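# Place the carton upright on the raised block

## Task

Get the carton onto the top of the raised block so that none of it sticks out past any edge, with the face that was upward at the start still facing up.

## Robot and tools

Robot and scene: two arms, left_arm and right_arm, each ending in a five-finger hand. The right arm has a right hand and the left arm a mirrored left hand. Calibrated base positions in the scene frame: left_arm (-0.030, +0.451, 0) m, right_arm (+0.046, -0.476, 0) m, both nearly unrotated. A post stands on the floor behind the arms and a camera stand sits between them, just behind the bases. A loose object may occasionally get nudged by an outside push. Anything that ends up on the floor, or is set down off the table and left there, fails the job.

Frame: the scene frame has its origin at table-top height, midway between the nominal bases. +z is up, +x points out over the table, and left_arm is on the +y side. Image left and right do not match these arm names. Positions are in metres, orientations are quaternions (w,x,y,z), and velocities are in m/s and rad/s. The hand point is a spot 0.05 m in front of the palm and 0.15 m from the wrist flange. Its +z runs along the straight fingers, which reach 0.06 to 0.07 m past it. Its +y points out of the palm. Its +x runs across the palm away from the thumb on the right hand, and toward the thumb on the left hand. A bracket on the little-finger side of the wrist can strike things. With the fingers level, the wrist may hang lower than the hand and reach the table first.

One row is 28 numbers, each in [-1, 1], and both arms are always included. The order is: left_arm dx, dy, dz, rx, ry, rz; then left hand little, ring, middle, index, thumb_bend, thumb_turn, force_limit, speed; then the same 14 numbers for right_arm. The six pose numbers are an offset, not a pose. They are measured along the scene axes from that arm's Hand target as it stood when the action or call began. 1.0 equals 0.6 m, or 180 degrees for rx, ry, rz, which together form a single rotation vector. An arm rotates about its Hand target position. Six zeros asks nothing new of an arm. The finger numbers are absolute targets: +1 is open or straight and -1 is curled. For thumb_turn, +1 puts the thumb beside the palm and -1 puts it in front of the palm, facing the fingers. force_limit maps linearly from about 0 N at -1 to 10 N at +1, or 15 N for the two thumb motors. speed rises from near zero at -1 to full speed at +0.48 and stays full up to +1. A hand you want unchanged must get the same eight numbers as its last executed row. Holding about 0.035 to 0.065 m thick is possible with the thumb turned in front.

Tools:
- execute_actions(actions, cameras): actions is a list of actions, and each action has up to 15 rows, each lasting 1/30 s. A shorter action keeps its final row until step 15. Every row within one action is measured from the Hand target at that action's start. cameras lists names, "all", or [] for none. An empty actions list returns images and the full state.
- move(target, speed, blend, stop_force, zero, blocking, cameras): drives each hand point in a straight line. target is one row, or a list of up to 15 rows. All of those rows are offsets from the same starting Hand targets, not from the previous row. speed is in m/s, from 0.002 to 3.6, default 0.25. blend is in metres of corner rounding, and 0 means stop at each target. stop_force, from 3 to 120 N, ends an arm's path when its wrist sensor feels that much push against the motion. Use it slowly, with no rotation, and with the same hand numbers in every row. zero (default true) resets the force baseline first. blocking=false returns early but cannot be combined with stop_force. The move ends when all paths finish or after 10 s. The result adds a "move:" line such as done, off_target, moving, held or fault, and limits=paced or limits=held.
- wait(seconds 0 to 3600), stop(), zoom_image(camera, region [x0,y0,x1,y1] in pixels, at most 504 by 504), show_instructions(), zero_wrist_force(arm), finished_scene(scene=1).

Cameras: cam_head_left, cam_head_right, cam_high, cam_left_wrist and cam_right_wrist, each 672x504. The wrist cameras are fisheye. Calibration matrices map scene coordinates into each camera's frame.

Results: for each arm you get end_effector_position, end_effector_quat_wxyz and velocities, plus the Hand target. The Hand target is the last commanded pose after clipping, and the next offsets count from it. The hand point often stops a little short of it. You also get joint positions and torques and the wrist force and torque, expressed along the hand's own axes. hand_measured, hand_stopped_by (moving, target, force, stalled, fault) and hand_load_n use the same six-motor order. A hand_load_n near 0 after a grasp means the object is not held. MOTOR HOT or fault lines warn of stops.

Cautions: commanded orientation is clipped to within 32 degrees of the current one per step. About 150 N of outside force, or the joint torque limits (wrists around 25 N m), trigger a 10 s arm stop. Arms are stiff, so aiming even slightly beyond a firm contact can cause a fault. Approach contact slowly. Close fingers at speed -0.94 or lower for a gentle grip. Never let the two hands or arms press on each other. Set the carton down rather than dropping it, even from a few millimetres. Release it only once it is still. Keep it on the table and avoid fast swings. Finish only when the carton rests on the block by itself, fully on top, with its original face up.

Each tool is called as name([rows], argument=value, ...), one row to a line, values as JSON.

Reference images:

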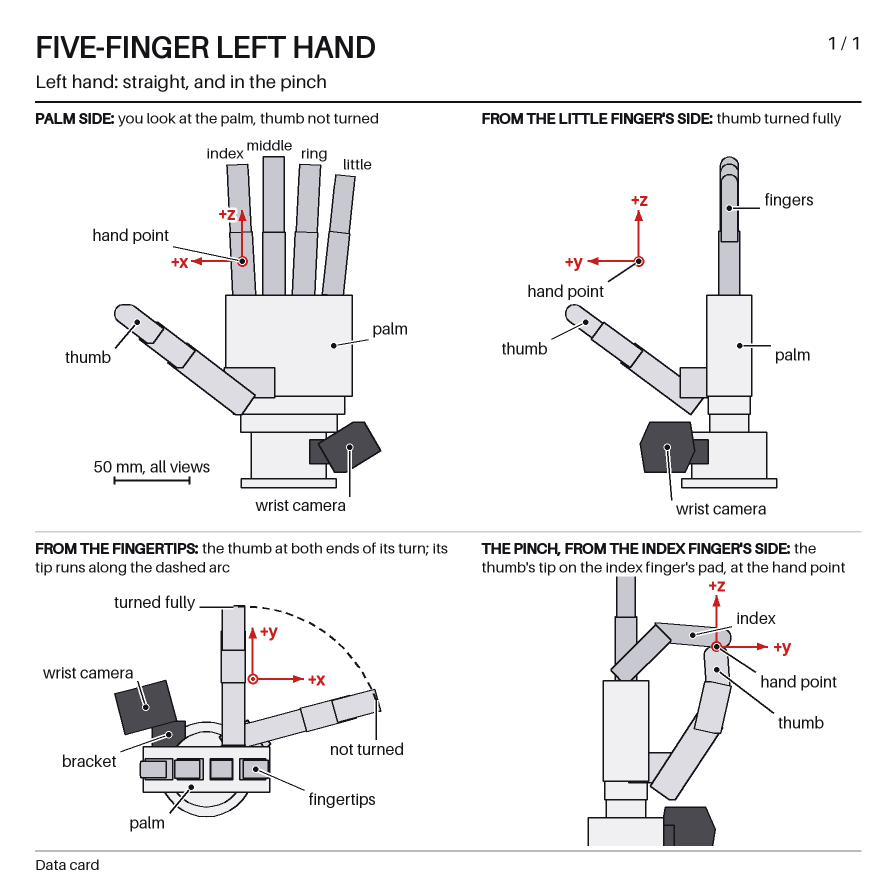

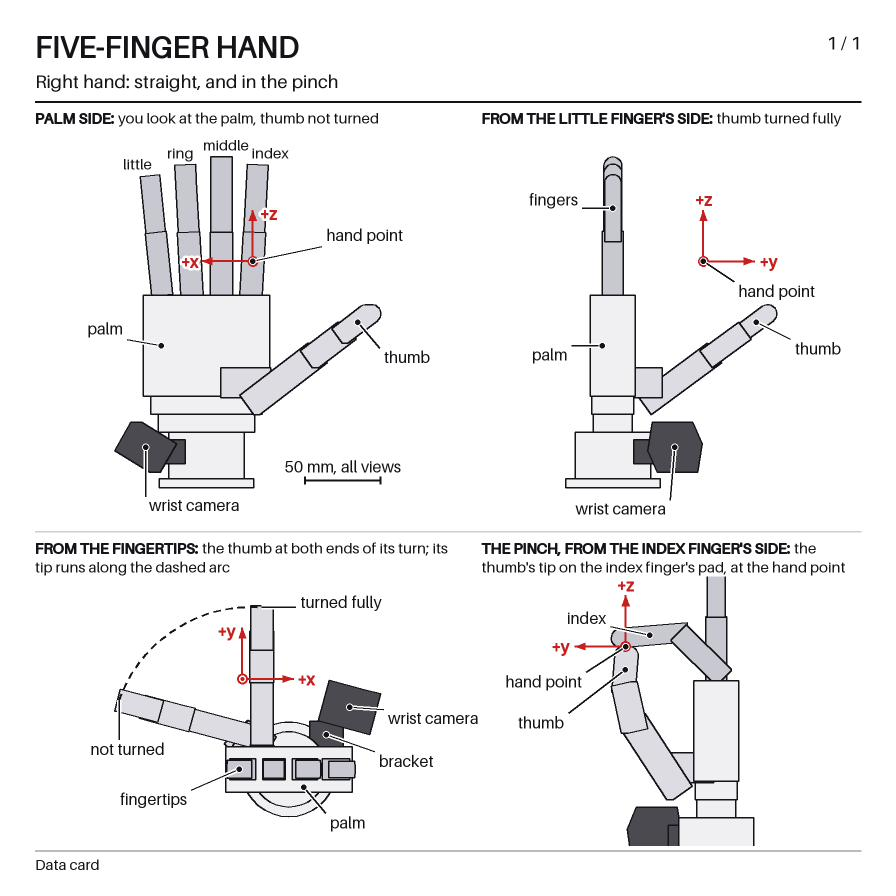

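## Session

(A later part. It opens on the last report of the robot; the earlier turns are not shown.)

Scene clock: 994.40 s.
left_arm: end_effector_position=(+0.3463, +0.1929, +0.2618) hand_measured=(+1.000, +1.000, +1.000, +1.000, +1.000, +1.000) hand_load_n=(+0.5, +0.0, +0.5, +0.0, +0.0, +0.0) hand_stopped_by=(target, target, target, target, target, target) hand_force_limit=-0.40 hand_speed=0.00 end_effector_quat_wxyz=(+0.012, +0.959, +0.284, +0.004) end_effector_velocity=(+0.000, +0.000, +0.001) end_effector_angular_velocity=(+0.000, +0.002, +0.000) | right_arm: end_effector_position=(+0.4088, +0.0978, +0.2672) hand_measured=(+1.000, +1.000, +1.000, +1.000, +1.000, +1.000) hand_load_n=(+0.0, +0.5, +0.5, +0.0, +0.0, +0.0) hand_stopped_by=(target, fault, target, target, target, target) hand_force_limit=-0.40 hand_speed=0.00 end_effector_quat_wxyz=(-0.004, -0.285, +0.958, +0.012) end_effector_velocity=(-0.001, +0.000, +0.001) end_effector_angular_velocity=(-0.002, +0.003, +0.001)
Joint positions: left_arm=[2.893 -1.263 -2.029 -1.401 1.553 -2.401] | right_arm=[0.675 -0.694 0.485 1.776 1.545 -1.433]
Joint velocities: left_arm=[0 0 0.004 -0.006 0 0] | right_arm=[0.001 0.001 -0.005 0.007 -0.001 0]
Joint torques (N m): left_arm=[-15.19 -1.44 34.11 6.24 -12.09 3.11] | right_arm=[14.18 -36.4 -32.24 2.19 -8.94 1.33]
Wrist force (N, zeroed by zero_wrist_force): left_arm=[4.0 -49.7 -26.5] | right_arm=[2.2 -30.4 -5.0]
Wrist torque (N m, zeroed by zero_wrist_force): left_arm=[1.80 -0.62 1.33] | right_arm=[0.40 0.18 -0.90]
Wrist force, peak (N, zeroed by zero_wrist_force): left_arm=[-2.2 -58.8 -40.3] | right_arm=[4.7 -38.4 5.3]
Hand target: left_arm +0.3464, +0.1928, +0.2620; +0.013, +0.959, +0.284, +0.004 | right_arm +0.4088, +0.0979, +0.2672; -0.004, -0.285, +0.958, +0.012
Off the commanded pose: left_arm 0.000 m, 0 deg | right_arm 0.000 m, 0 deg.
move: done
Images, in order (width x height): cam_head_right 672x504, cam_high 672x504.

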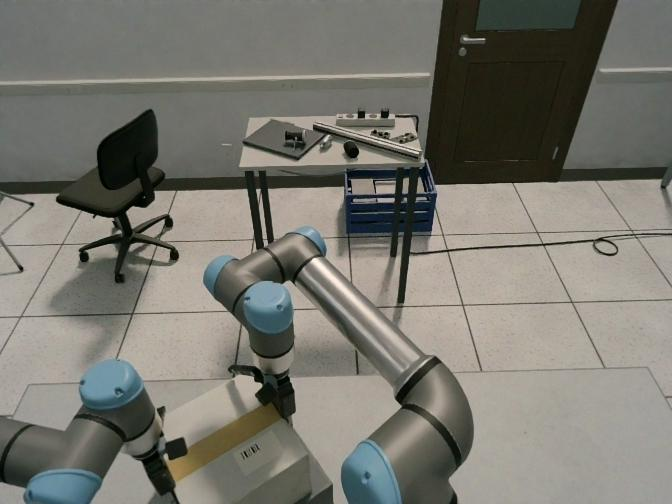

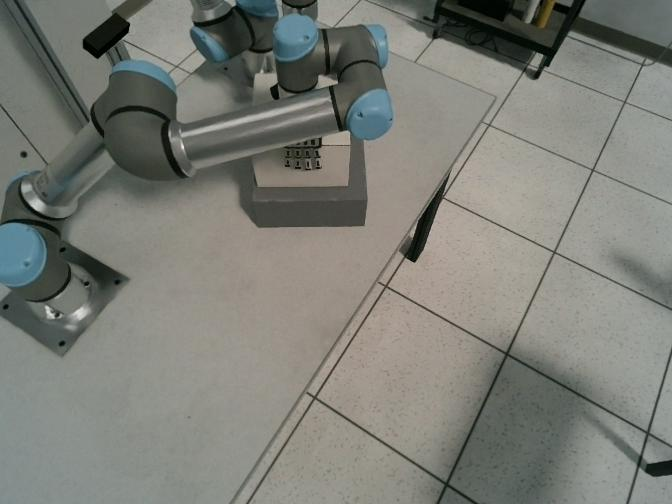

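zoom_image(camera="cam_high", region=[240, 150, 380, 240])

execute_actions(actions=[])

Scaled by 3.600 from the camera's image (finer frame: 960x720).

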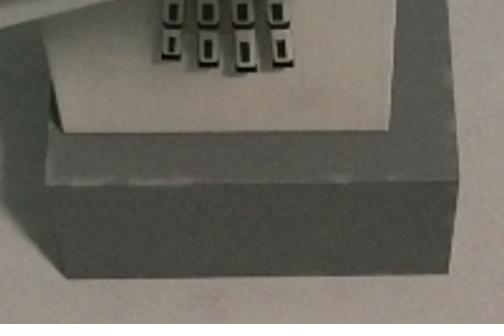

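Scene clock: 1006.43 s.
left_arm: end_effector_position=(+0.3464, +0.1929, +0.2619) hand_measured=(+1.000, +1.000, +1.000, +1.000, +1.000, +1.000) hand_load_n=(+0.0, +0.0, +0.5, +0.5, +0.0, +0.0) hand_stopped_by=(target, target, target, target, target, target) hand_force_limit=-0.40 hand_speed=0.00 end_effector_quat_wxyz=(+0.013, +0.959, +0.284, +0.004) | right_arm: end_effector_position=(+0.4088, +0.0979, +0.2672) hand_measured=(+1.000, +1.000, +1.000, +1.000, +1.000, +1.000) hand_load_n=(+0.0, +0.0, +0.5, +0.0, +0.0, +0.0) hand_stopped_by=(target, fault, target, target, target, target) hand_force_limit=-0.40 hand_speed=0.00 end_effector_quat_wxyz=(-0.004, -0.285, +0.958, +0.013)
Joint positions: left_arm=[2.893 -1.263 -2.029 -1.401 1.553 -2.401] | right_arm=[0.675 -0.694 0.484 1.776 1.545 -1.433]
Joint velocities: within noise
Joint torques (N m): left_arm=[-7.25 4.75 35.49 10.31 -12.16 0.25] | right_arm=[14.57 -35.16 -32.26 -0.28 -9.12 2.86]
Wrist force (N, zeroed by zero_wrist_force): left_arm=[5.0 -48.3 -17.8] | right_arm=[3.7 -30.8 -4.3]
Wrist torque (N m, zeroed by zero_wrist_force): left_arm=[1.26 -0.37 1.35] | right_arm=[0.33 0.10 -0.84]
Wrist force, peak (N, zeroed by zero_wrist_force): left_arm=[4.5 -48.9 -24.2] | right_arm=[3.7 -31.3 -4.5]
Hand target: left_arm +0.3464, +0.1928, +0.2620; +0.013, +0.959, +0.284, +0.004 | right_arm +0.4088, +0.0979, +0.2672; -0.004, -0.285, +0.958, +0.012
Off the commanded pose: left_arm 0.000 m, 0 deg | right_arm 0.000 m, 0 deg.
camera_calibration:
cam_left_wrist: T_world_to_cam=[[-0.35527, 0.93409, -0.03545, -0.0516], [0.77334, 0.31501, 0.55019, -0.48462], [0.52509, 0.16806, -0.83429, 0.11679]] pos_world=[0.29512, 0.18123, 0.36224]
cam_right_wrist: T_world_to_cam=[[-0.75086, 0.6601, -0.02193, 0.2537], [0.57555, 0.67025, 0.46852, -0.41666], [0.32397, 0.33916, -0.88318, 0.19102]] pos_world=[0.36841, 0.04701, 0.36948]

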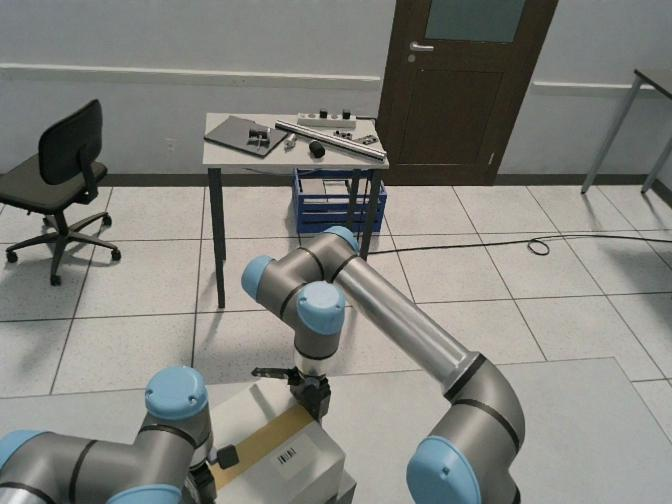

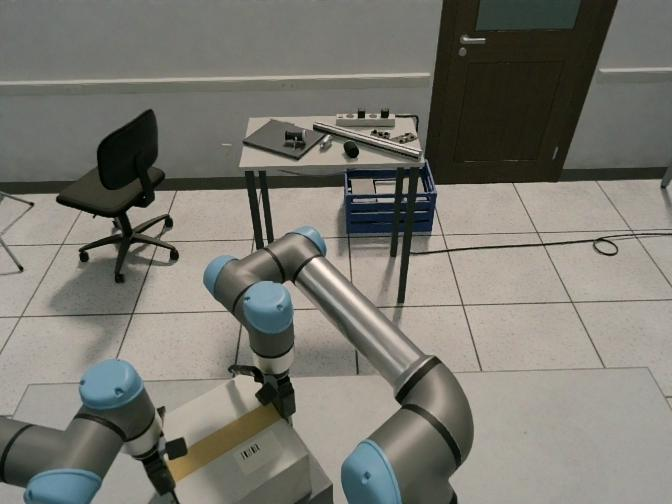

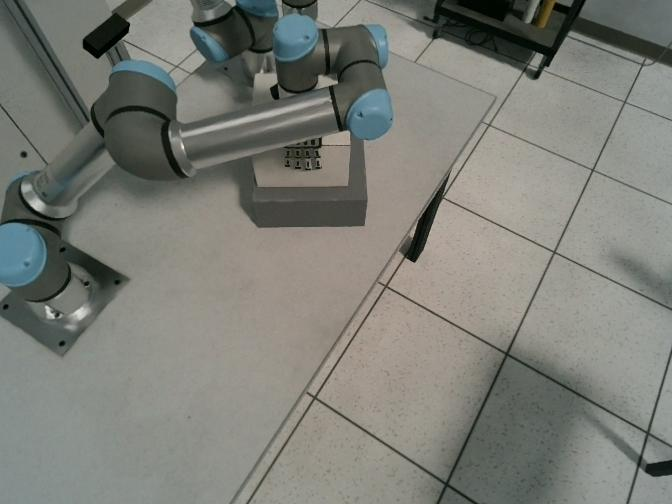

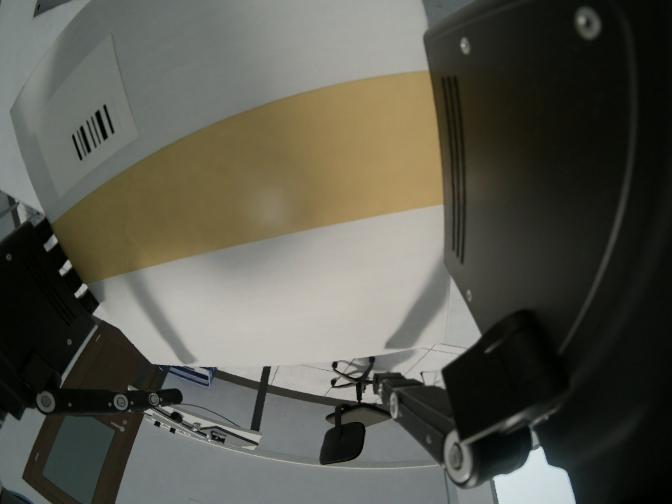

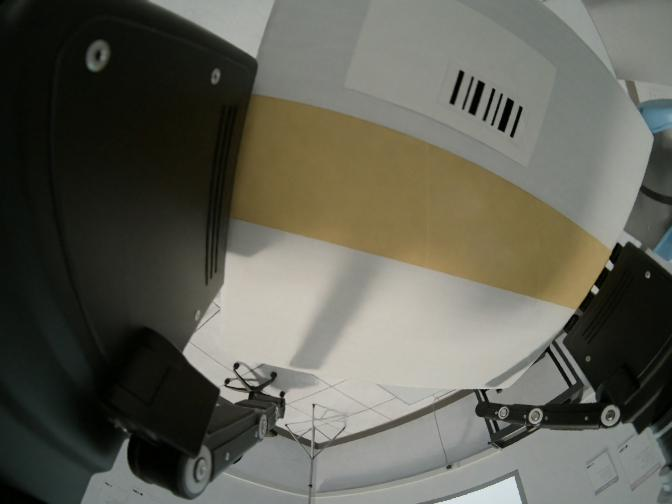

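zoom_image(camera="cam_head_right", region=[240, 380, 360, 504])

zoom_image(camera="cam_head_left", region=[260, 380, 400, 504])

zoom_image(camera="cam_head_left", region=[190, 360, 310, 504])

zoom_image(camera="cam_head_right", region=[130, 360, 260, 504])

Scaled by 4.065 from the camera's image (finer frame: 960x720).

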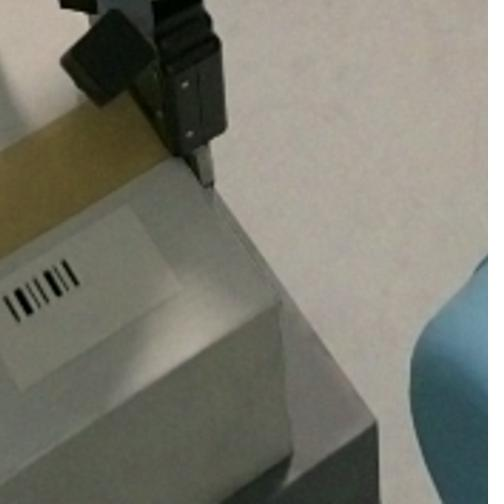

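Scaled by 3.600 from the camera's image (finer frame: 960x720).

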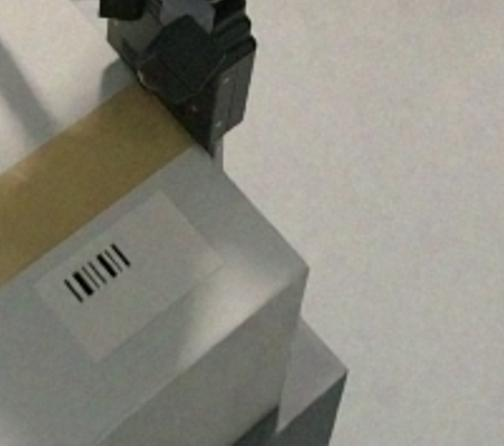

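Scaled by 3.500 from the camera's image (finer frame: 960x720).

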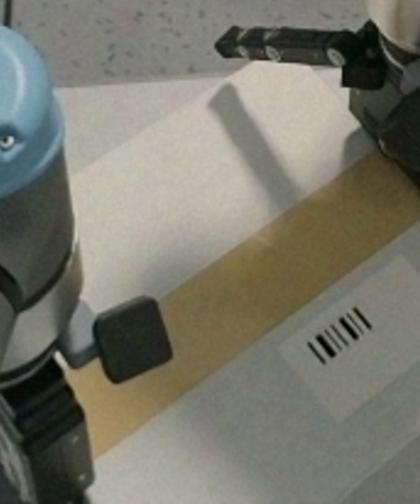

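Scaled by 3.500 from the camera's image (finer frame: 960x720).

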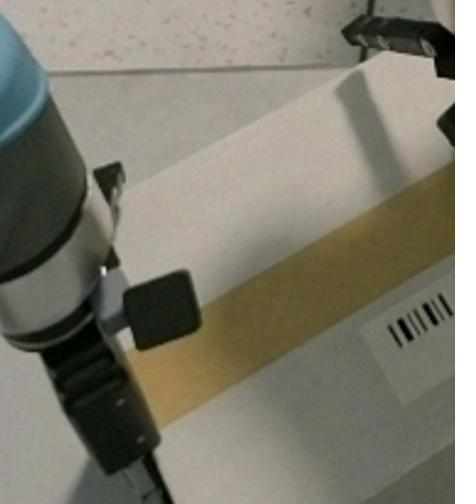

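move(target=[0,0,0.0033,0,0,0,1,1,1,1,1,1,-0.4,0.0,0,0,0.0033,0,0,0,1,1,1,1,1,1,-0.4,0.0], speed=0.01)

Scene clock: 1053.03 s.
left_arm: end_effector_position=(+0.3464, +0.1928, +0.2640) hand_measured=(+1.000, +1.000, +1.000, +1.000, +1.000, +1.000) hand_load_n=(+0.0, +0.0, +0.5, +0.5, +0.0, +0.0) hand_stopped_by=(target, target, target, target, target, target) hand_force_limit=-0.40 hand_speed=0.00 end_effector_quat_wxyz=(+0.013, +0.959, +0.284, +0.004) | right_arm: end_effector_position=(+0.4088, +0.0979, +0.2693) hand_measured=(+1.000, +1.000, +1.000, +1.000, +1.000, +1.000) hand_load_n=(+0.0, +0.5, +0.5, +0.0, +0.0, +0.0) hand_stopped_by=(target, fault, target, target, target, target) hand_force_limit=-0.40 hand_speed=0.00 end_effector_quat_wxyz=(-0.004, -0.285, +0.958, +0.013)
Joint positions: left_arm=[2.893 -1.262 -2.024 -1.407 1.553 -2.401] | right_arm=[0.675 -0.691 0.475 1.784 1.545 -1.433]
Joint torques (N m): left_arm=[0.55 19.09 28.85 11.58 -6.17 -1.76] | right_arm=[14.7 -51.3 -13.18 -0.54 -9.3 2.83]
Wrist force (N, zeroed by zero_wrist_force): left_arm=[3.9 -37.6 8.4] | right_arm=[3.9 -37.9 9.7]
Wrist torque (N m, zeroed by zero_wrist_force): left_arm=[-0.37 0.34 0.96] | right_arm=[-0.28 -0.33 -1.16]
Wrist force, peak (N, zeroed by zero_wrist_force): left_arm=[5.1 -48.4 -17.8] | right_arm=[3.8 -38.6 9.8]
Hand target: left_arm +0.3464, +0.1928, +0.2639; +0.013, +0.959, +0.284, +0.004 | right_arm +0.4088, +0.0979, +0.2692; -0.004, -0.285, +0.958, +0.012
Off the commanded pose: left_arm 0.000 m, 0 deg | right_arm 0.000 m, 0 deg.
move: done

move([
  [0,0,0.0033,0,0,0,1,1,1,1,1,1,-0.4,0.0,0,0,0.0033,0,0,0,1,1,1,1,1,1,-0.4,0.0],
  [0.0162,-0.0033,0.0033,0,0,0,1,1,1,1,1,1,-0.4,0.0,0.0162,-0.0033,0.0033,0,0,0,1,1,1,1,1,1,-0.4,0.0],
], speed=0.02)

Scene clock: 1059.13 s.
left_arm: end_effector_position=(+0.3562, +0.1908, +0.2661) hand_measured=(+1.000, +1.000, +1.000, +1.000, +1.000, +1.000) hand_load_n=(+0.0, +0.0, +0.5, +0.5, +0.0, +0.0) hand_stopped_by=(target, target, target, target, target, target) hand_force_limit=-0.40 hand_speed=0.00 end_effector_quat_wxyz=(+0.013, +0.959, +0.284, +0.004) | right_arm: end_effector_position=(+0.4187, +0.0958, +0.2712) hand_measured=(+1.000, +1.000, +1.000, +1.000, +1.000, +1.000) hand_load_n=(+0.0, +0.5, +0.5, +0.0, +0.0, +0.0) hand_stopped_by=(target, fault, target, target, target, target) hand_force_limit=-0.40 hand_speed=0.00 end_effector_quat_wxyz=(-0.004, -0.285, +0.958, +0.012)
Joint positions: left_arm=[2.894 -1.286 -2.002 -1.404 1.553 -2.399] | right_arm=[0.662 -0.666 0.422 1.811 1.545 -1.446]
Joint torques (N m): left_arm=[-1.88 18.81 21.8 8.95 -6.03 2.93] | right_arm=[29.11 -62.67 -10.98 -0.39 -10.61 1.99]
Wrist force (N, zeroed by zero_wrist_force): left_arm=[3.8 -36.0 8.9] | right_arm=[3.5 -35.9 9.1]
Wrist torque (N m, zeroed by zero_wrist_force): left_arm=[-0.41 0.29 0.73] | right_arm=[-0.28 -0.34 -1.13]
Wrist force, peak (N, zeroed by zero_wrist_force): left_arm=[4.2 -37.8 8.7] | right_arm=[4.0 -38.1 9.5]
Hand target: left_arm +0.3561, +0.1908, +0.2659; +0.013, +0.959, +0.284, +0.004 | right_arm +0.4186, +0.0959, +0.2712; -0.004, -0.285, +0.958, +0.012
Off the commanded pose: left_arm 0.000 m, 0 deg | right_arm 0.000 m, 0 deg.
move: done

move(target=[0.0162,-0.0033,0,0,0,0,1,1,1,1,1,1,-0.4,0.0,0.0162,-0.0033,0,0,0,0,1,1,1,1,1,1,-0.4,0.0], speed=0.02, cameras=["cam_head_left","cam_head_right","cam_high"])

zoom_image(camera="cam_head_left", region=[260, 380, 400, 504])

zoom_image(camera="cam_high", region=[240, 150, 380, 240])

zoom_image(camera="cam_head_right", region=[240, 380, 360, 504])

Scene clock: 1064.10 s.
left_arm: end_effector_position=(+0.3660, +0.1888, +0.2661) hand_measured=(+1.000, +1.000, +1.000, +1.000, +1.000, +1.000) hand_load_n=(+0.0, +0.0, +0.5, +0.5, +0.0, +0.0) hand_stopped_by=(target, target, target, target, target, target) hand_force_limit=-0.40 hand_speed=0.00 end_effector_quat_wxyz=(+0.013, +0.959, +0.284, +0.004) end_effector_velocity=(-0.001, +0.001, -0.002) end_effector_angular_velocity=(+0.000, +0.001, +0.002) | right_arm: end_effector_position=(+0.4284, +0.0938, +0.2712) hand_measured=(+1.000, +1.000, +1.000, +1.000, +1.000, +1.000) hand_load_n=(+0.0, +0.5, +0.5, +0.0, +0.0, +0.0) hand_stopped_by=(target, fault, target, target, target, target) hand_force_limit=-0.40 hand_speed=0.00 end_effector_quat_wxyz=(-0.004, -0.285, +0.958, +0.012) end_effector_velocity=(-0.001, +0.000, +0.001) end_effector_angular_velocity=(+0.001, -0.001, +0.001)
Joint positions: left_arm=[2.895 -1.311 -1.985 -1.396 1.553 -2.398] | right_arm=[0.65 -0.639 0.372 1.835 1.545 -1.458]
Joint velocities: left_arm=[0.002 0.002 -0.005 0.003 0 0] | right_arm=[0.001 -0.004 0.005 -0.002 0 0]
Joint torques (N m): left_arm=[-2.12 21.86 21.95 9.03 -9.75 2.65] | right_arm=[29.18 -63.57 -10.59 -0.37 -10.37 1.91]
Wrist force (N, zeroed by zero_wrist_force): left_arm=[3.7 -35.8 8.9] | right_arm=[3.8 -35.8 9.2]
Wrist torque (N m, zeroed by zero_wrist_force): left_arm=[-0.43 0.29 0.71] | right_arm=[-0.28 -0.40 -1.11]
Wrist force, peak (N, zeroed by zero_wrist_force): left_arm=[4.0 -38.5 7.6] | right_arm=[4.7 -38.0 10.3]
Hand target: left_arm +0.3658, +0.1889, +0.2659; +0.013, +0.959, +0.284, +0.004 | right_arm +0.4283, +0.0939, +0.2712; -0.004, -0.285, +0.958, +0.012
Off the commanded pose: left_arm 0.000 m, 0 deg | right_arm 0.000 m, 0 deg.
move: done

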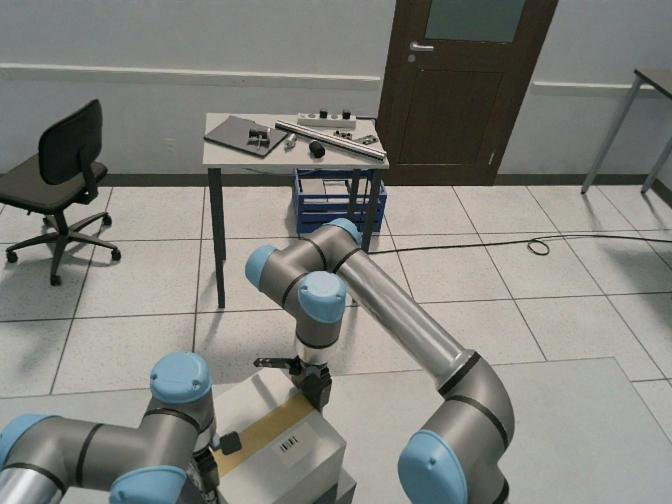

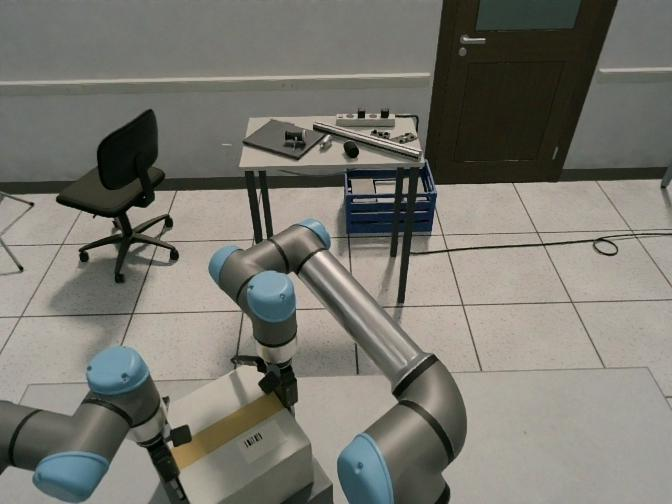

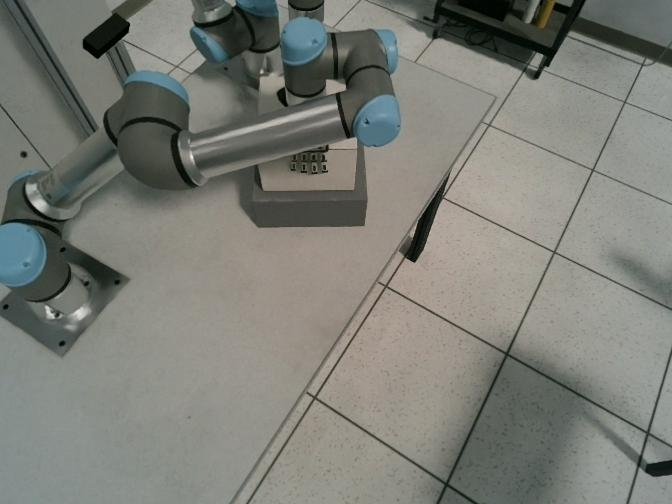

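Scaled by 3.600 from the camera's image (finer frame: 960x720).

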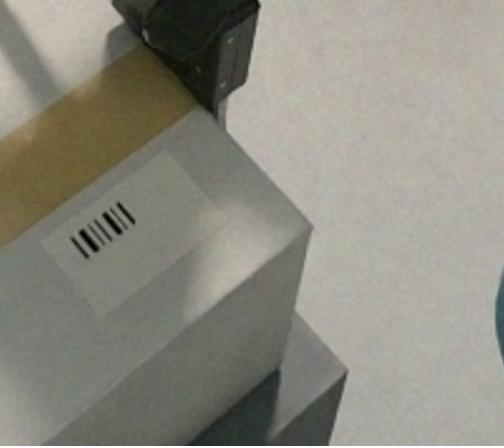

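Scaled by 3.600 from the camera's image (finer frame: 960x720).

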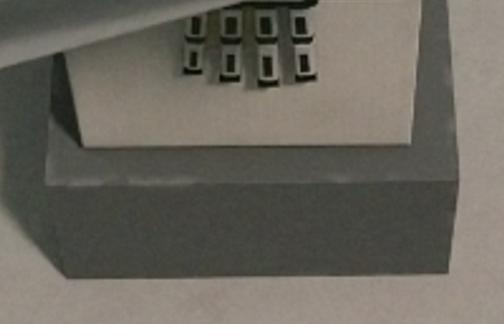

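Scaled by 4.065 from the camera's image (finer frame: 960x720).

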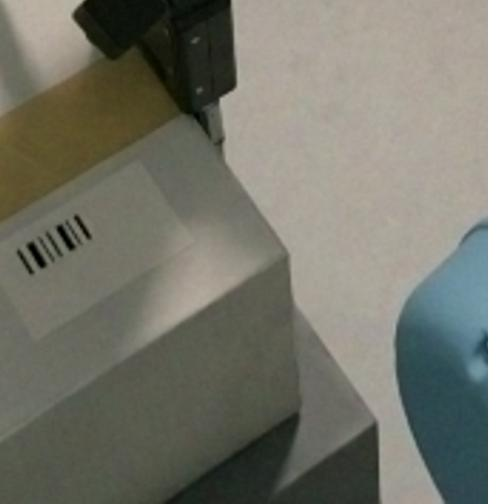

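move(target=[0,0,-0.0037,0,0,0,1,1,1,1,1,1,-0.4,0.0,0,0,-0.0037,0,0,0,1,1,1,1,1,1,-0.4,0.0], speed=0.01)

move(target=[0,0,-0.00067,0,0,0,1,1,1,1,1,1,-0.4,0.0,0,0,-0.00067,0,0,0,1,1,1,1,1,1,-0.4,0.0], speed=0.005)

Scene clock: 1069.50 s.
left_arm: end_effector_position=(+0.3658, +0.1889, +0.2636) hand_measured=(+1.000, +1.000, +1.000, +1.000, +1.000, +1.000) hand_load_n=(+0.0, +0.0, +0.5, +0.5, +0.0, +0.0) hand_stopped_by=(target, target, target, target, target, target) hand_force_limit=-0.40 hand_speed=0.00 end_effector_quat_wxyz=(+0.013, +0.959, +0.284, +0.004) | right_arm: end_effector_position=(+0.4282, +0.0939, +0.2689) hand_measured=(+1.000, +1.000, +1.000, +1.000, +1.000, +1.000) hand_load_n=(+0.0, +0.5, +0.0, +0.0, +0.0, +0.0) hand_stopped_by=(target, fault, target, target, target, target) hand_force_limit=-0.40 hand_speed=0.00 end_effector_quat_wxyz=(-0.004, -0.285, +0.958, +0.012)
Joint positions: left_arm=[2.895 -1.312 -1.99 -1.39 1.553 -2.398] | right_arm=[0.65 -0.643 0.386 1.825 1.545 -1.458]
Joint torques (N m): left_arm=[-16.46 5.95 45.44 7.72 -7.39 -1.67] | right_arm=[24.62 -54.81 -35.21 3.22 -7.82 3.03]
Wrist force (N, zeroed by zero_wrist_force): left_arm=[4.1 -36.9 8.1] | right_arm=[3.9 -37.0 9.7]
Wrist torque (N m, zeroed by zero_wrist_force): left_arm=[-0.49 0.26 0.72] | right_arm=[-0.32 -0.38 -1.18]
Wrist force, peak (N, zeroed by zero_wrist_force): left_arm=[4.2 -37.6 7.9] | right_arm=[4.0 -37.9 10.1]
Hand target: left_arm +0.3658, +0.1889, +0.2637; +0.013, +0.959, +0.284, +0.004 | right_arm +0.4283, +0.0939, +0.2690; -0.004, -0.285, +0.958, +0.012
Off the commanded pose: left_arm 0.000 m, 0 deg | right_arm 0.000 m, 0 deg.
move: done

Scene clock: 1070.00 s.
left_arm: end_effector_position=(+0.3658, +0.1889, +0.2633) hand_measured=(+1.000, +1.000, +1.000, +1.000, +1.000, +1.000) hand_load_n=(+0.0, +0.0, +0.0, +0.5, +0.0, -0.5) hand_stopped_by=(target, target, target, target, target, target) hand_force_limit=-0.40 hand_speed=0.00 end_effector_quat_wxyz=(+0.013, +0.959, +0.284, +0.004) | right_arm: end_effector_position=(+0.4283, +0.0939, +0.2686) hand_measured=(+1.000, +1.000, +1.000, +1.000, +1.000, +1.000) hand_load_n=(+0.5, +0.5, +0.5, +0.0, +0.0, +0.0) hand_stopped_by=(target, fault, target, target, target, target) hand_force_limit=-0.40 hand_speed=0.00 end_effector_quat_wxyz=(-0.004, -0.285, +0.958, +0.012)
Joint positions: left_arm=[2.895 -1.312 -1.991 -1.39 1.553 -2.398] | right_arm=[0.65 -0.644 0.387 1.824 1.545 -1.458]
Joint torques (N m): left_arm=[-16.8 9 23.46 11.92 -7.41 -1.79] | right_arm=[20.59 -64.24 -14.39 1.37 -8.49 3.03]
Wrist force (N, zeroed by zero_wrist_force): left_arm=[4.1 -37.4 8.3] | right_arm=[4.3 -37.6 9.6]
Wrist torque (N m, zeroed by zero_wrist_force): left_arm=[-0.47 0.27 0.73] | right_arm=[-0.34 -0.41 -1.19]
Wrist force, peak (N, zeroed by zero_wrist_force): left_arm=[4.3 -37.8 8.7] | right_arm=[4.4 -37.8 9.2]
Hand target: left_arm +0.3658, +0.1889, +0.2633; +0.013, +0.959, +0.284, +0.004 | right_arm +0.4283, +0.0939, +0.2686; -0.004, -0.285, +0.958, +0.012
Off the commanded pose: left_arm 0.000 m, 0 deg | right_arm 0.000 m, 0 deg.
move: done

move(target=[0,0,-0.0008,0,0,0,1,1,1,1,1,1,-0.4,0.0,0,0,-0.0008,0,0,0,1,1,1,1,1,1,-0.4,0.0], speed=0.005)

Scene clock: 1073.03 s.
left_arm: end_effector_position=(+0.3658, +0.1889, +0.2628) hand_measured=(+1.000, +1.000, +1.000, +1.000, +1.000, +1.000) hand_load_n=(+0.0, +0.0, +0.5, +0.5, +0.0, +0.0) hand_stopped_by=(target, target, target, target, target, target) hand_force_limit=-0.40 hand_speed=0.00 end_effector_quat_wxyz=(+0.013, +0.959, +0.284, +0.004) | right_arm: end_effector_position=(+0.4283, +0.0939, +0.2681) hand_measured=(+1.000, +1.000, +1.000, +1.000, +1.000, +1.000) hand_load_n=(+0.0, +0.5, +0.5, +0.0, +0.0, +0.0) hand_stopped_by=(target, fault, target, target, target, target) hand_force_limit=-0.40 hand_speed=0.00 end_effector_quat_wxyz=(-0.004, -0.285, +0.958, +0.013)
Joint positions: left_arm=[2.895 -1.312 -1.992 -1.388 1.553 -2.398] | right_arm=[0.65 -0.645 0.39 1.822 1.545 -1.458]
Joint torques (N m): left_arm=[-17.23 8.46 36.19 8.86 -5.64 -1.47] | right_arm=[11.79 -59.52 -26.24 2.28 -10.4 2.93]
Wrist force (N, zeroed by zero_wrist_force): left_arm=[4.4 -36.5 8.1] | right_arm=[4.0 -36.8 9.6]
Wrist torque (N m, zeroed by zero_wrist_force): left_arm=[-0.45 0.21 0.73] | right_arm=[-0.32 -0.38 -1.18]
Wrist force, peak (N, zeroed by zero_wrist_force): left_arm=[4.3 -37.5 8.2] | right_arm=[4.3 -37.7 10.1]
Hand target: left_arm +0.3658, +0.1889, +0.2628; +0.013, +0.959, +0.284, +0.004 | right_arm +0.4283, +0.0939, +0.2681; -0.004, -0.285, +0.958, +0.012
Off the commanded pose: left_arm 0.000 m, 0 deg | right_arm 0.000 m, 0 deg.
move: done

move(target=[0,0,-0.0008,0,0,0,1,1,1,1,1,1,-0.4,0.0,0,0,-0.0008,0,0,0,1,1,1,1,1,1,-0.4,0.0], speed=0.005)

move(target=[0,0,-0.0008,0,0,0,1,1,1,1,1,1,-0.4,0.0,0,0,-0.0008,0,0,0,1,1,1,1,1,1,-0.4,0.0], speed=0.005)

Scene clock: 1077.17 s.
left_arm: end_effector_position=(+0.3658, +0.1889, +0.2624) hand_measured=(+1.000, +1.000, +1.000, +1.000, +1.000, +1.000) hand_load_n=(+0.0, +0.0, +0.5, +0.5, +0.0, +0.0) hand_stopped_by=(target, target, target, target, target, target) hand_force_limit=-0.40 hand_speed=0.00 end_effector_quat_wxyz=(+0.013, +0.959, +0.284, +0.004) | right_arm: end_effector_position=(+0.4283, +0.0939, +0.2676) hand_measured=(+1.000, +1.000, +1.000, +1.000, +1.000, +1.000) hand_load_n=(+0.0, +0.5, +0.5, +0.0, +0.0, +0.0) hand_stopped_by=(target, fault, target, target, target, target) hand_force_limit=-0.40 hand_speed=0.00 end_effector_quat_wxyz=(-0.004, -0.285, +0.958, +0.013)
Joint positions: left_arm=[2.895 -1.313 -1.993 -1.387 1.553 -2.398] | right_arm=[0.65 -0.645 0.393 1.82 1.545 -1.458]
Joint torques (N m): left_arm=[-16.6 8.19 19.87 10.55 -4.87 -1.46] | right_arm=[12.2 -64.6 -14.8 1.71 -10.4 2.7]
Wrist force (N, zeroed by zero_wrist_force): left_arm=[3.0 -40.5 -1.4] | right_arm=[3.5 -38.1 9.4]
Wrist torque (N m, zeroed by zero_wrist_force): left_arm=[0.08 -0.02 0.75] | right_arm=[-0.36 -0.30 -1.27]
Wrist force, peak (N, zeroed by zero_wrist_force): left_arm=[3.0 -40.5 -1.4] | right_arm=[3.3 -39.4 7.4]
Hand target: left_arm +0.3658, +0.1889, +0.2623; +0.013, +0.959, +0.284, +0.004 | right_arm +0.4283, +0.0939, +0.2676; -0.004, -0.285, +0.958, +0.012
Off the commanded pose: left_arm 0.000 m, 0 deg | right_arm 0.000 m, 0 deg.
move: done

Scene clock: 1077.67 s.
left_arm: end_effector_position=(+0.3658, +0.1889, +0.2619) hand_measured=(+1.000, +1.000, +1.000, +1.000, +1.000, +1.000) hand_load_n=(+0.0, +0.0, +0.5, +0.5, +0.0, +0.0) hand_stopped_by=(target, target, target, target, target, target) hand_force_limit=-0.40 hand_speed=0.00 end_effector_quat_wxyz=(+0.013, +0.959, +0.284, +0.004) | right_arm: end_effector_position=(+0.4283, +0.0939, +0.2672) hand_measured=(+1.000, +1.000, +1.000, +1.000, +1.000, +1.000) hand_load_n=(+0.5, +0.5, +0.0, +0.0, -0.5, +0.0) hand_stopped_by=(target, fault, target, target, target, target) hand_force_limit=-0.40 hand_speed=0.00 end_effector_quat_wxyz=(-0.003, -0.285, +0.958, +0.013)
Joint positions: left_arm=[2.895 -1.313 -1.994 -1.385 1.553 -2.398] | right_arm=[0.65 -0.646 0.396 1.818 1.545 -1.458]
Joint torques (N m): left_arm=[-17.68 -3.74 10.02 8.45 -5.27 -1.24] | right_arm=[13.05 -39.02 -17.6 1.26 -10.27 2.62]
Wrist force (N, zeroed by zero_wrist_force): left_arm=[-4.8 -48.2 -30.3] | right_arm=[-1.9 -37.6 -9.6]
Wrist torque (N m, zeroed by zero_wrist_force): left_arm=[1.90 -0.49 0.49] | right_arm=[0.78 0.45 -1.54]
Wrist force, peak (N, zeroed by zero_wrist_force): left_arm=[-5.0 -48.4 -30.5] | right_arm=[-1.9 -37.8 -9.7]
Hand target: left_arm +0.3658, +0.1889, +0.2619; +0.013, +0.959, +0.284, +0.004 | right_arm +0.4283, +0.0939, +0.2671; -0.004, -0.285, +0.958, +0.012
Off the commanded pose: left_arm 0.000 m, 0 deg | right_arm 0.000 m, 0 deg.
move: done

move(target=[0,0,0.0007,0,0,0,1,1,1,1,1,1,-0.4,0.0,0,0,0.0002,0,0,0,1,1,1,1,1,1,-0.4,0.0], speed=0.005)

Scene clock: 1084.07 s.
left_arm: end_effector_position=(+0.3658, +0.1889, +0.2622) hand_measured=(+1.000, +1.000, +1.000, +1.000, +1.000, +1.000) hand_load_n=(+0.0, +0.0, +0.5, +0.5, +0.0, +0.0) hand_stopped_by=(target, target, target, target, target, target) hand_force_limit=-0.40 hand_speed=0.00 end_effector_quat_wxyz=(+0.013, +0.959, +0.284, +0.004) | right_arm: end_effector_position=(+0.4283, +0.0939, +0.2672) hand_measured=(+1.000, +1.000, +1.000, +1.000, +1.000, +1.000) hand_load_n=(+0.0, +0.5, +0.0, +0.0, +0.0, +0.0) hand_stopped_by=(target, fault, target, target, target, target) hand_force_limit=-0.40 hand_speed=0.00 end_effector_quat_wxyz=(-0.004, -0.285, +0.958, +0.012)
Joint positions: left_arm=[2.895 -1.313 -1.993 -1.387 1.553 -2.398] | right_arm=[0.65 -0.646 0.395 1.819 1.545 -1.458]
Joint torques (N m): left_arm=[-12.4 10.13 39.33 8.41 -9.26 -1.29] | right_arm=[15.39 -38.78 -26.87 1.73 -10.32 2.48]
Wrist force (N, zeroed by zero_wrist_force): left_arm=[2.8 -37.2 -4.4] | right_arm=[0.1 -38.8 -7.2]
Wrist torque (N m, zeroed by zero_wrist_force): left_arm=[0.41 -0.04 0.66] | right_arm=[0.53 0.24 -1.46]
Wrist force, peak (N, zeroed by zero_wrist_force): left_arm=[-4.7 -48.3 -30.6] | right_arm=[-1.9 -37.6 -13.3]
Hand target: left_arm +0.3658, +0.1889, +0.2623; +0.013, +0.959, +0.284, +0.004 | right_arm +0.4283, +0.0939, +0.2673; -0.004, -0.285, +0.958, +0.012
Off the commanded pose: left_arm 0.000 m, 0 deg | right_arm 0.000 m, 0 deg.
move: done

move(target=[0,0,0.0001,0,0,0,1,1,1,1,1,1,-0.4,0.0,0,0,0.0002,0,0,0,1,1,1,1,1,1,-0.4,0.0], speed=0.005)

move(target=[-0.00023,0.00035,0,0,0,0,1,1,1,1,1,1,-0.4,0.0,0.00023,-0.00035,0,0,0,0,1,1,1,1,1,1,-0.4,0.0], speed=0.003)

Scene clock: 1089.17 s.
left_arm: end_effector_position=(+0.3658, +0.1889, +0.2623) hand_measured=(+1.000, +1.000, +1.000, +1.000, +1.000, +1.000) hand_load_n=(+0.0, +0.0, +0.5, +0.5, +0.0, +0.5) hand_stopped_by=(target, target, target, target, target, target) hand_force_limit=-0.40 hand_speed=0.00 end_effector_quat_wxyz=(+0.013, +0.959, +0.284, +0.004) | right_arm: end_effector_position=(+0.4283, +0.0939, +0.2674) hand_measured=(+1.000, +1.000, +1.000, +1.000, +1.000, +1.000) hand_load_n=(+0.0, +0.5, +0.5, +0.0, -0.5, +0.0) hand_stopped_by=(target, fault, target, target, target, target) hand_force_limit=-0.40 hand_speed=0.00 end_effector_quat_wxyz=(-0.004, -0.285, +0.958, +0.013)
Joint positions: left_arm=[2.895 -1.313 -1.993 -1.387 1.553 -2.398] | right_arm=[0.65 -0.646 0.394 1.819 1.545 -1.458]
Joint torques (N m): left_arm=[-7.72 13.67 42.71 6.8 -10.02 -1.02] | right_arm=[19.8 -39.31 -33.09 2.7 -10.18 2.32]
Wrist force (N, zeroed by zero_wrist_force): left_arm=[2.9 -36.9 1.5] | right_arm=[1.9 -39.2 0.9]
Wrist torque (N m, zeroed by zero_wrist_force): left_arm=[0.09 0.09 0.67] | right_arm=[0.06 -0.05 -1.38]
Wrist force, peak (N, zeroed by zero_wrist_force): left_arm=[1.7 -38.4 -0.1] | right_arm=[0.1 -39.1 -7.3]
Hand target: left_arm +0.3658, +0.1889, +0.2623; +0.013, +0.959, +0.284, +0.004 | right_arm +0.4283, +0.0939, +0.2674; -0.004, -0.285, +0.958, +0.012
Off the commanded pose: left_arm 0.000 m, 0 deg | right_arm 0.000 m, 0 deg.
move: done

Scene clock: 1089.67 s.
left_arm: end_effector_position=(+0.3657, +0.1890, +0.2624) hand_measured=(+1.000, +1.000, +1.000, +1.000, +1.000, +1.000) hand_load_n=(+0.0, +0.0, +0.5, +0.5, +0.0, +0.0) hand_stopped_by=(target, target, target, target, target, target) hand_force_limit=-0.40 hand_speed=0.00 end_effector_quat_wxyz=(+0.013, +0.959, +0.284, +0.004) | right_arm: end_effector_position=(+0.4284, +0.0937, +0.2674) hand_measured=(+1.000, +1.000, +1.000, +1.000, +1.000, +1.000) hand_load_n=(+0.0, +0.5, +0.0, +0.0, +0.0, +0.0) hand_stopped_by=(target, fault, target, target, target, target) hand_force_limit=-0.40 hand_speed=0.00 end_effector_quat_wxyz=(-0.004, -0.285, +0.958, +0.013)
Joint positions: left_arm=[2.896 -1.312 -1.994 -1.387 1.553 -2.398] | right_arm=[0.65 -0.646 0.395 1.819 1.545 -1.458]
Joint torques (N m): left_arm=[2.93 18.97 18.6 6.08 -7.21 3.05] | right_arm=[8.3 -58.58 -7.34 -0.39 -8.73 -2.47]
Wrist force (N, zeroed by zero_wrist_force): left_arm=[5.4 -27.7 2.2] | right_arm=[0.4 -30.7 -1.0]
Wrist torque (N m, zeroed by zero_wrist_force): left_arm=[-0.03 -0.01 0.64] | right_arm=[0.29 0.07 -1.14]
Wrist force, peak (N, zeroed by zero_wrist_force): left_arm=[3.2 -36.9 1.3] | right_arm=[2.0 -39.0 0.9]
Hand target: left_arm +0.3657, +0.1891, +0.2623; +0.013, +0.959, +0.284, +0.004 | right_arm +0.4284, +0.0937, +0.2674; -0.004, -0.285, +0.958, +0.012
Off the commanded pose: left_arm 0.000 m, 0 deg | right_arm 0.000 m, 0 deg.
move: done

move(target=[-0.00023,0.00035,0,0,0,0,1,1,1,1,1,1,-0.4,0.0,0.00023,-0.00035,0,0,0,0,1,1,1,1,1,1,-0.4,0.0], speed=0.003)

move(target=[-0.00023,0.00035,0,0,0,0,1,1,1,1,1,1,-0.4,0.0,0.00023,-0.00035,0,0,0,0,1,1,1,1,1,1,-0.4,0.0], speed=0.003)

move(target=[-0.00023,0.00035,0,0,0,0,1,1,1,1,1,1,-0.4,0.0,0.00023,-0.00035,0,0,0,0,1,1,1,1,1,1,-0.4,0.0], speed=0.003)

Scene clock: 1095.33 s.
left_arm: end_effector_position=(+0.3655, +0.1893, +0.2623) hand_measured=(+1.000, +1.000, +1.000, +1.000, +1.000, +1.000) hand_load_n=(+0.0, +0.0, +0.5, +0.0, +0.0, +0.0) hand_stopped_by=(target, target, target, target, target, target) hand_force_limit=-0.40 hand_speed=0.00 end_effector_quat_wxyz=(+0.013, +0.959, +0.284, +0.004) | right_arm: end_effector_position=(+0.4285, +0.0935, +0.2674) hand_measured=(+1.000, +1.000, +1.000, +1.000, +1.000, +1.000) hand_load_n=(+0.0, +0.5, +0.0, +0.0, +0.0, +0.0) hand_stopped_by=(target, fault, target, target, target, target) hand_force_limit=-0.40 hand_speed=0.00 end_effector_quat_wxyz=(-0.004, -0.285, +0.958, +0.012)
Joint positions: left_arm=[2.896 -1.311 -1.994 -1.387 1.553 -2.397] | right_arm=[0.649 -0.647 0.396 1.818 1.545 -1.459]
Joint torques (N m): left_arm=[0.27 15.41 20.31 3.55 -3.67 1.73] | right_arm=[4.3 -54.46 -13.23 0.41 -6.27 -1.53]
Wrist force (N, zeroed by zero_wrist_force): left_arm=[4.6 -17.2 4.2] | right_arm=[-1.3 -22.4 0.1]
Wrist torque (N m, zeroed by zero_wrist_force): left_arm=[-0.20 0.08 0.43] | right_arm=[0.12 0.07 -0.93]
Wrist force, peak (N, zeroed by zero_wrist_force): left_arm=[5.4 -27.7 2.2] | right_arm=[0.3 -30.6 -0.9]
Hand target: left_arm +0.3655, +0.1893, +0.2623; +0.013, +0.959, +0.284, +0.004 | right_arm +0.4285, +0.0935, +0.2674; -0.004, -0.285, +0.958, +0.012
Off the commanded pose: left_arm 0.000 m, 0 deg | right_arm 0.000 m, 0 deg.
move: done

Scene clock: 1095.83 s.
left_arm: end_effector_position=(+0.3654, +0.1895, +0.2624) hand_measured=(+1.000, +1.000, +1.000, +1.000, +1.000, +1.000) hand_load_n=(+0.0, +0.0, +0.0, +0.0, +0.0, +0.0) hand_stopped_by=(target, target, target, target, target, target) hand_force_limit=-0.40 hand_speed=0.00 end_effector_quat_wxyz=(+0.013, +0.959, +0.284, +0.004) | right_arm: end_effector_position=(+0.4287, +0.0933, +0.2674) hand_measured=(+1.000, +1.000, +1.000, +1.000, +1.000, +1.000) hand_load_n=(+0.0, +0.0, +0.0, +0.0, +0.0, +0.0) hand_stopped_by=(target, fault, target, target, target, target) hand_force_limit=-0.40 hand_speed=0.00 end_effector_quat_wxyz=(-0.004, -0.285, +0.958, +0.013)
Joint positions: left_arm=[2.897 -1.311 -1.995 -1.387 1.553 -2.397] | right_arm=[0.649 -0.647 0.397 1.818 1.545 -1.459]
Joint torques (N m): left_arm=[6.48 17.57 14.32 2.26 -4.31 2] | right_arm=[0.31 -56.68 -10.02 1.33 -4.57 -2.09]
Wrist force (N, zeroed by zero_wrist_force): left_arm=[3.8 -8.9 4.1] | right_arm=[-1.5 -15.7 0.0]
Wrist torque (N m, zeroed by zero_wrist_force): left_arm=[-0.06 0.05 0.27] | right_arm=[0.11 0.09 -0.68]
Wrist force, peak (N, zeroed by zero_wrist_force): left_arm=[4.7 -17.4 4.3] | right_arm=[-1.6 -22.5 0.0]
Hand target: left_arm +0.3654, +0.1895, +0.2623; +0.013, +0.959, +0.284, +0.004 | right_arm +0.4287, +0.0933, +0.2674; -0.004, -0.285, +0.958, +0.012
Off the commanded pose: left_arm 0.000 m, 0 deg | right_arm 0.000 m, 0 deg.
move: done

Scene clock: 1096.33 s.
left_arm: end_effector_position=(+0.3652, +0.1897, +0.2624) hand_measured=(+1.000, +1.000, +1.000, +1.000, +1.000, +1.000) hand_load_n=(+0.0, +0.0, +0.0, +0.0, +0.0, +0.0) hand_stopped_by=(target, target, target, target, target, target) hand_force_limit=-0.40 hand_speed=0.00 end_effector_quat_wxyz=(+0.013, +0.959, +0.284, +0.004) | right_arm: end_effector_position=(+0.4288, +0.0931, +0.2674) hand_measured=(+1.000, +1.000, +1.000, +1.000, +1.000, +1.000) hand_load_n=(+0.0, +0.0, +0.0, +0.0, +0.0, +0.0) hand_stopped_by=(target, fault, target, target, target, target) hand_force_limit=-0.40 hand_speed=0.00 end_effector_quat_wxyz=(-0.004, -0.285, +0.958, +0.013)
Joint positions: left_arm=[2.897 -1.31 -1.995 -1.388 1.553 -2.396] | right_arm=[0.648 -0.648 0.398 1.817 1.545 -1.46]
Joint torques (N m): left_arm=[6.36 14.95 15.83 1.28 -1.86 1.61] | right_arm=[-3.03 -55.3 -11.93 1.27 -2.65 -1.79]
Wrist force (N, zeroed by zero_wrist_force): left_arm=[1.2 -2.6 1.2] | right_arm=[-2.4 -8.1 -0.1]
Wrist torque (N m, zeroed by zero_wrist_force): left_arm=[0.16 0.05 0.07] | right_arm=[0.23 0.10 -0.44]
Wrist force, peak (N, zeroed by zero_wrist_force): left_arm=[4.0 -8.9 3.7] | right_arm=[-1.6 -15.5 -0.4]
Hand target: left_arm +0.3653, +0.1897, +0.2623; +0.013, +0.959, +0.284, +0.004 | right_arm +0.4288, +0.0931, +0.2674; -0.004, -0.285, +0.958, +0.012
Off the commanded pose: left_arm 0.000 m, 0 deg | right_arm 0.000 m, 0 deg.
move: done


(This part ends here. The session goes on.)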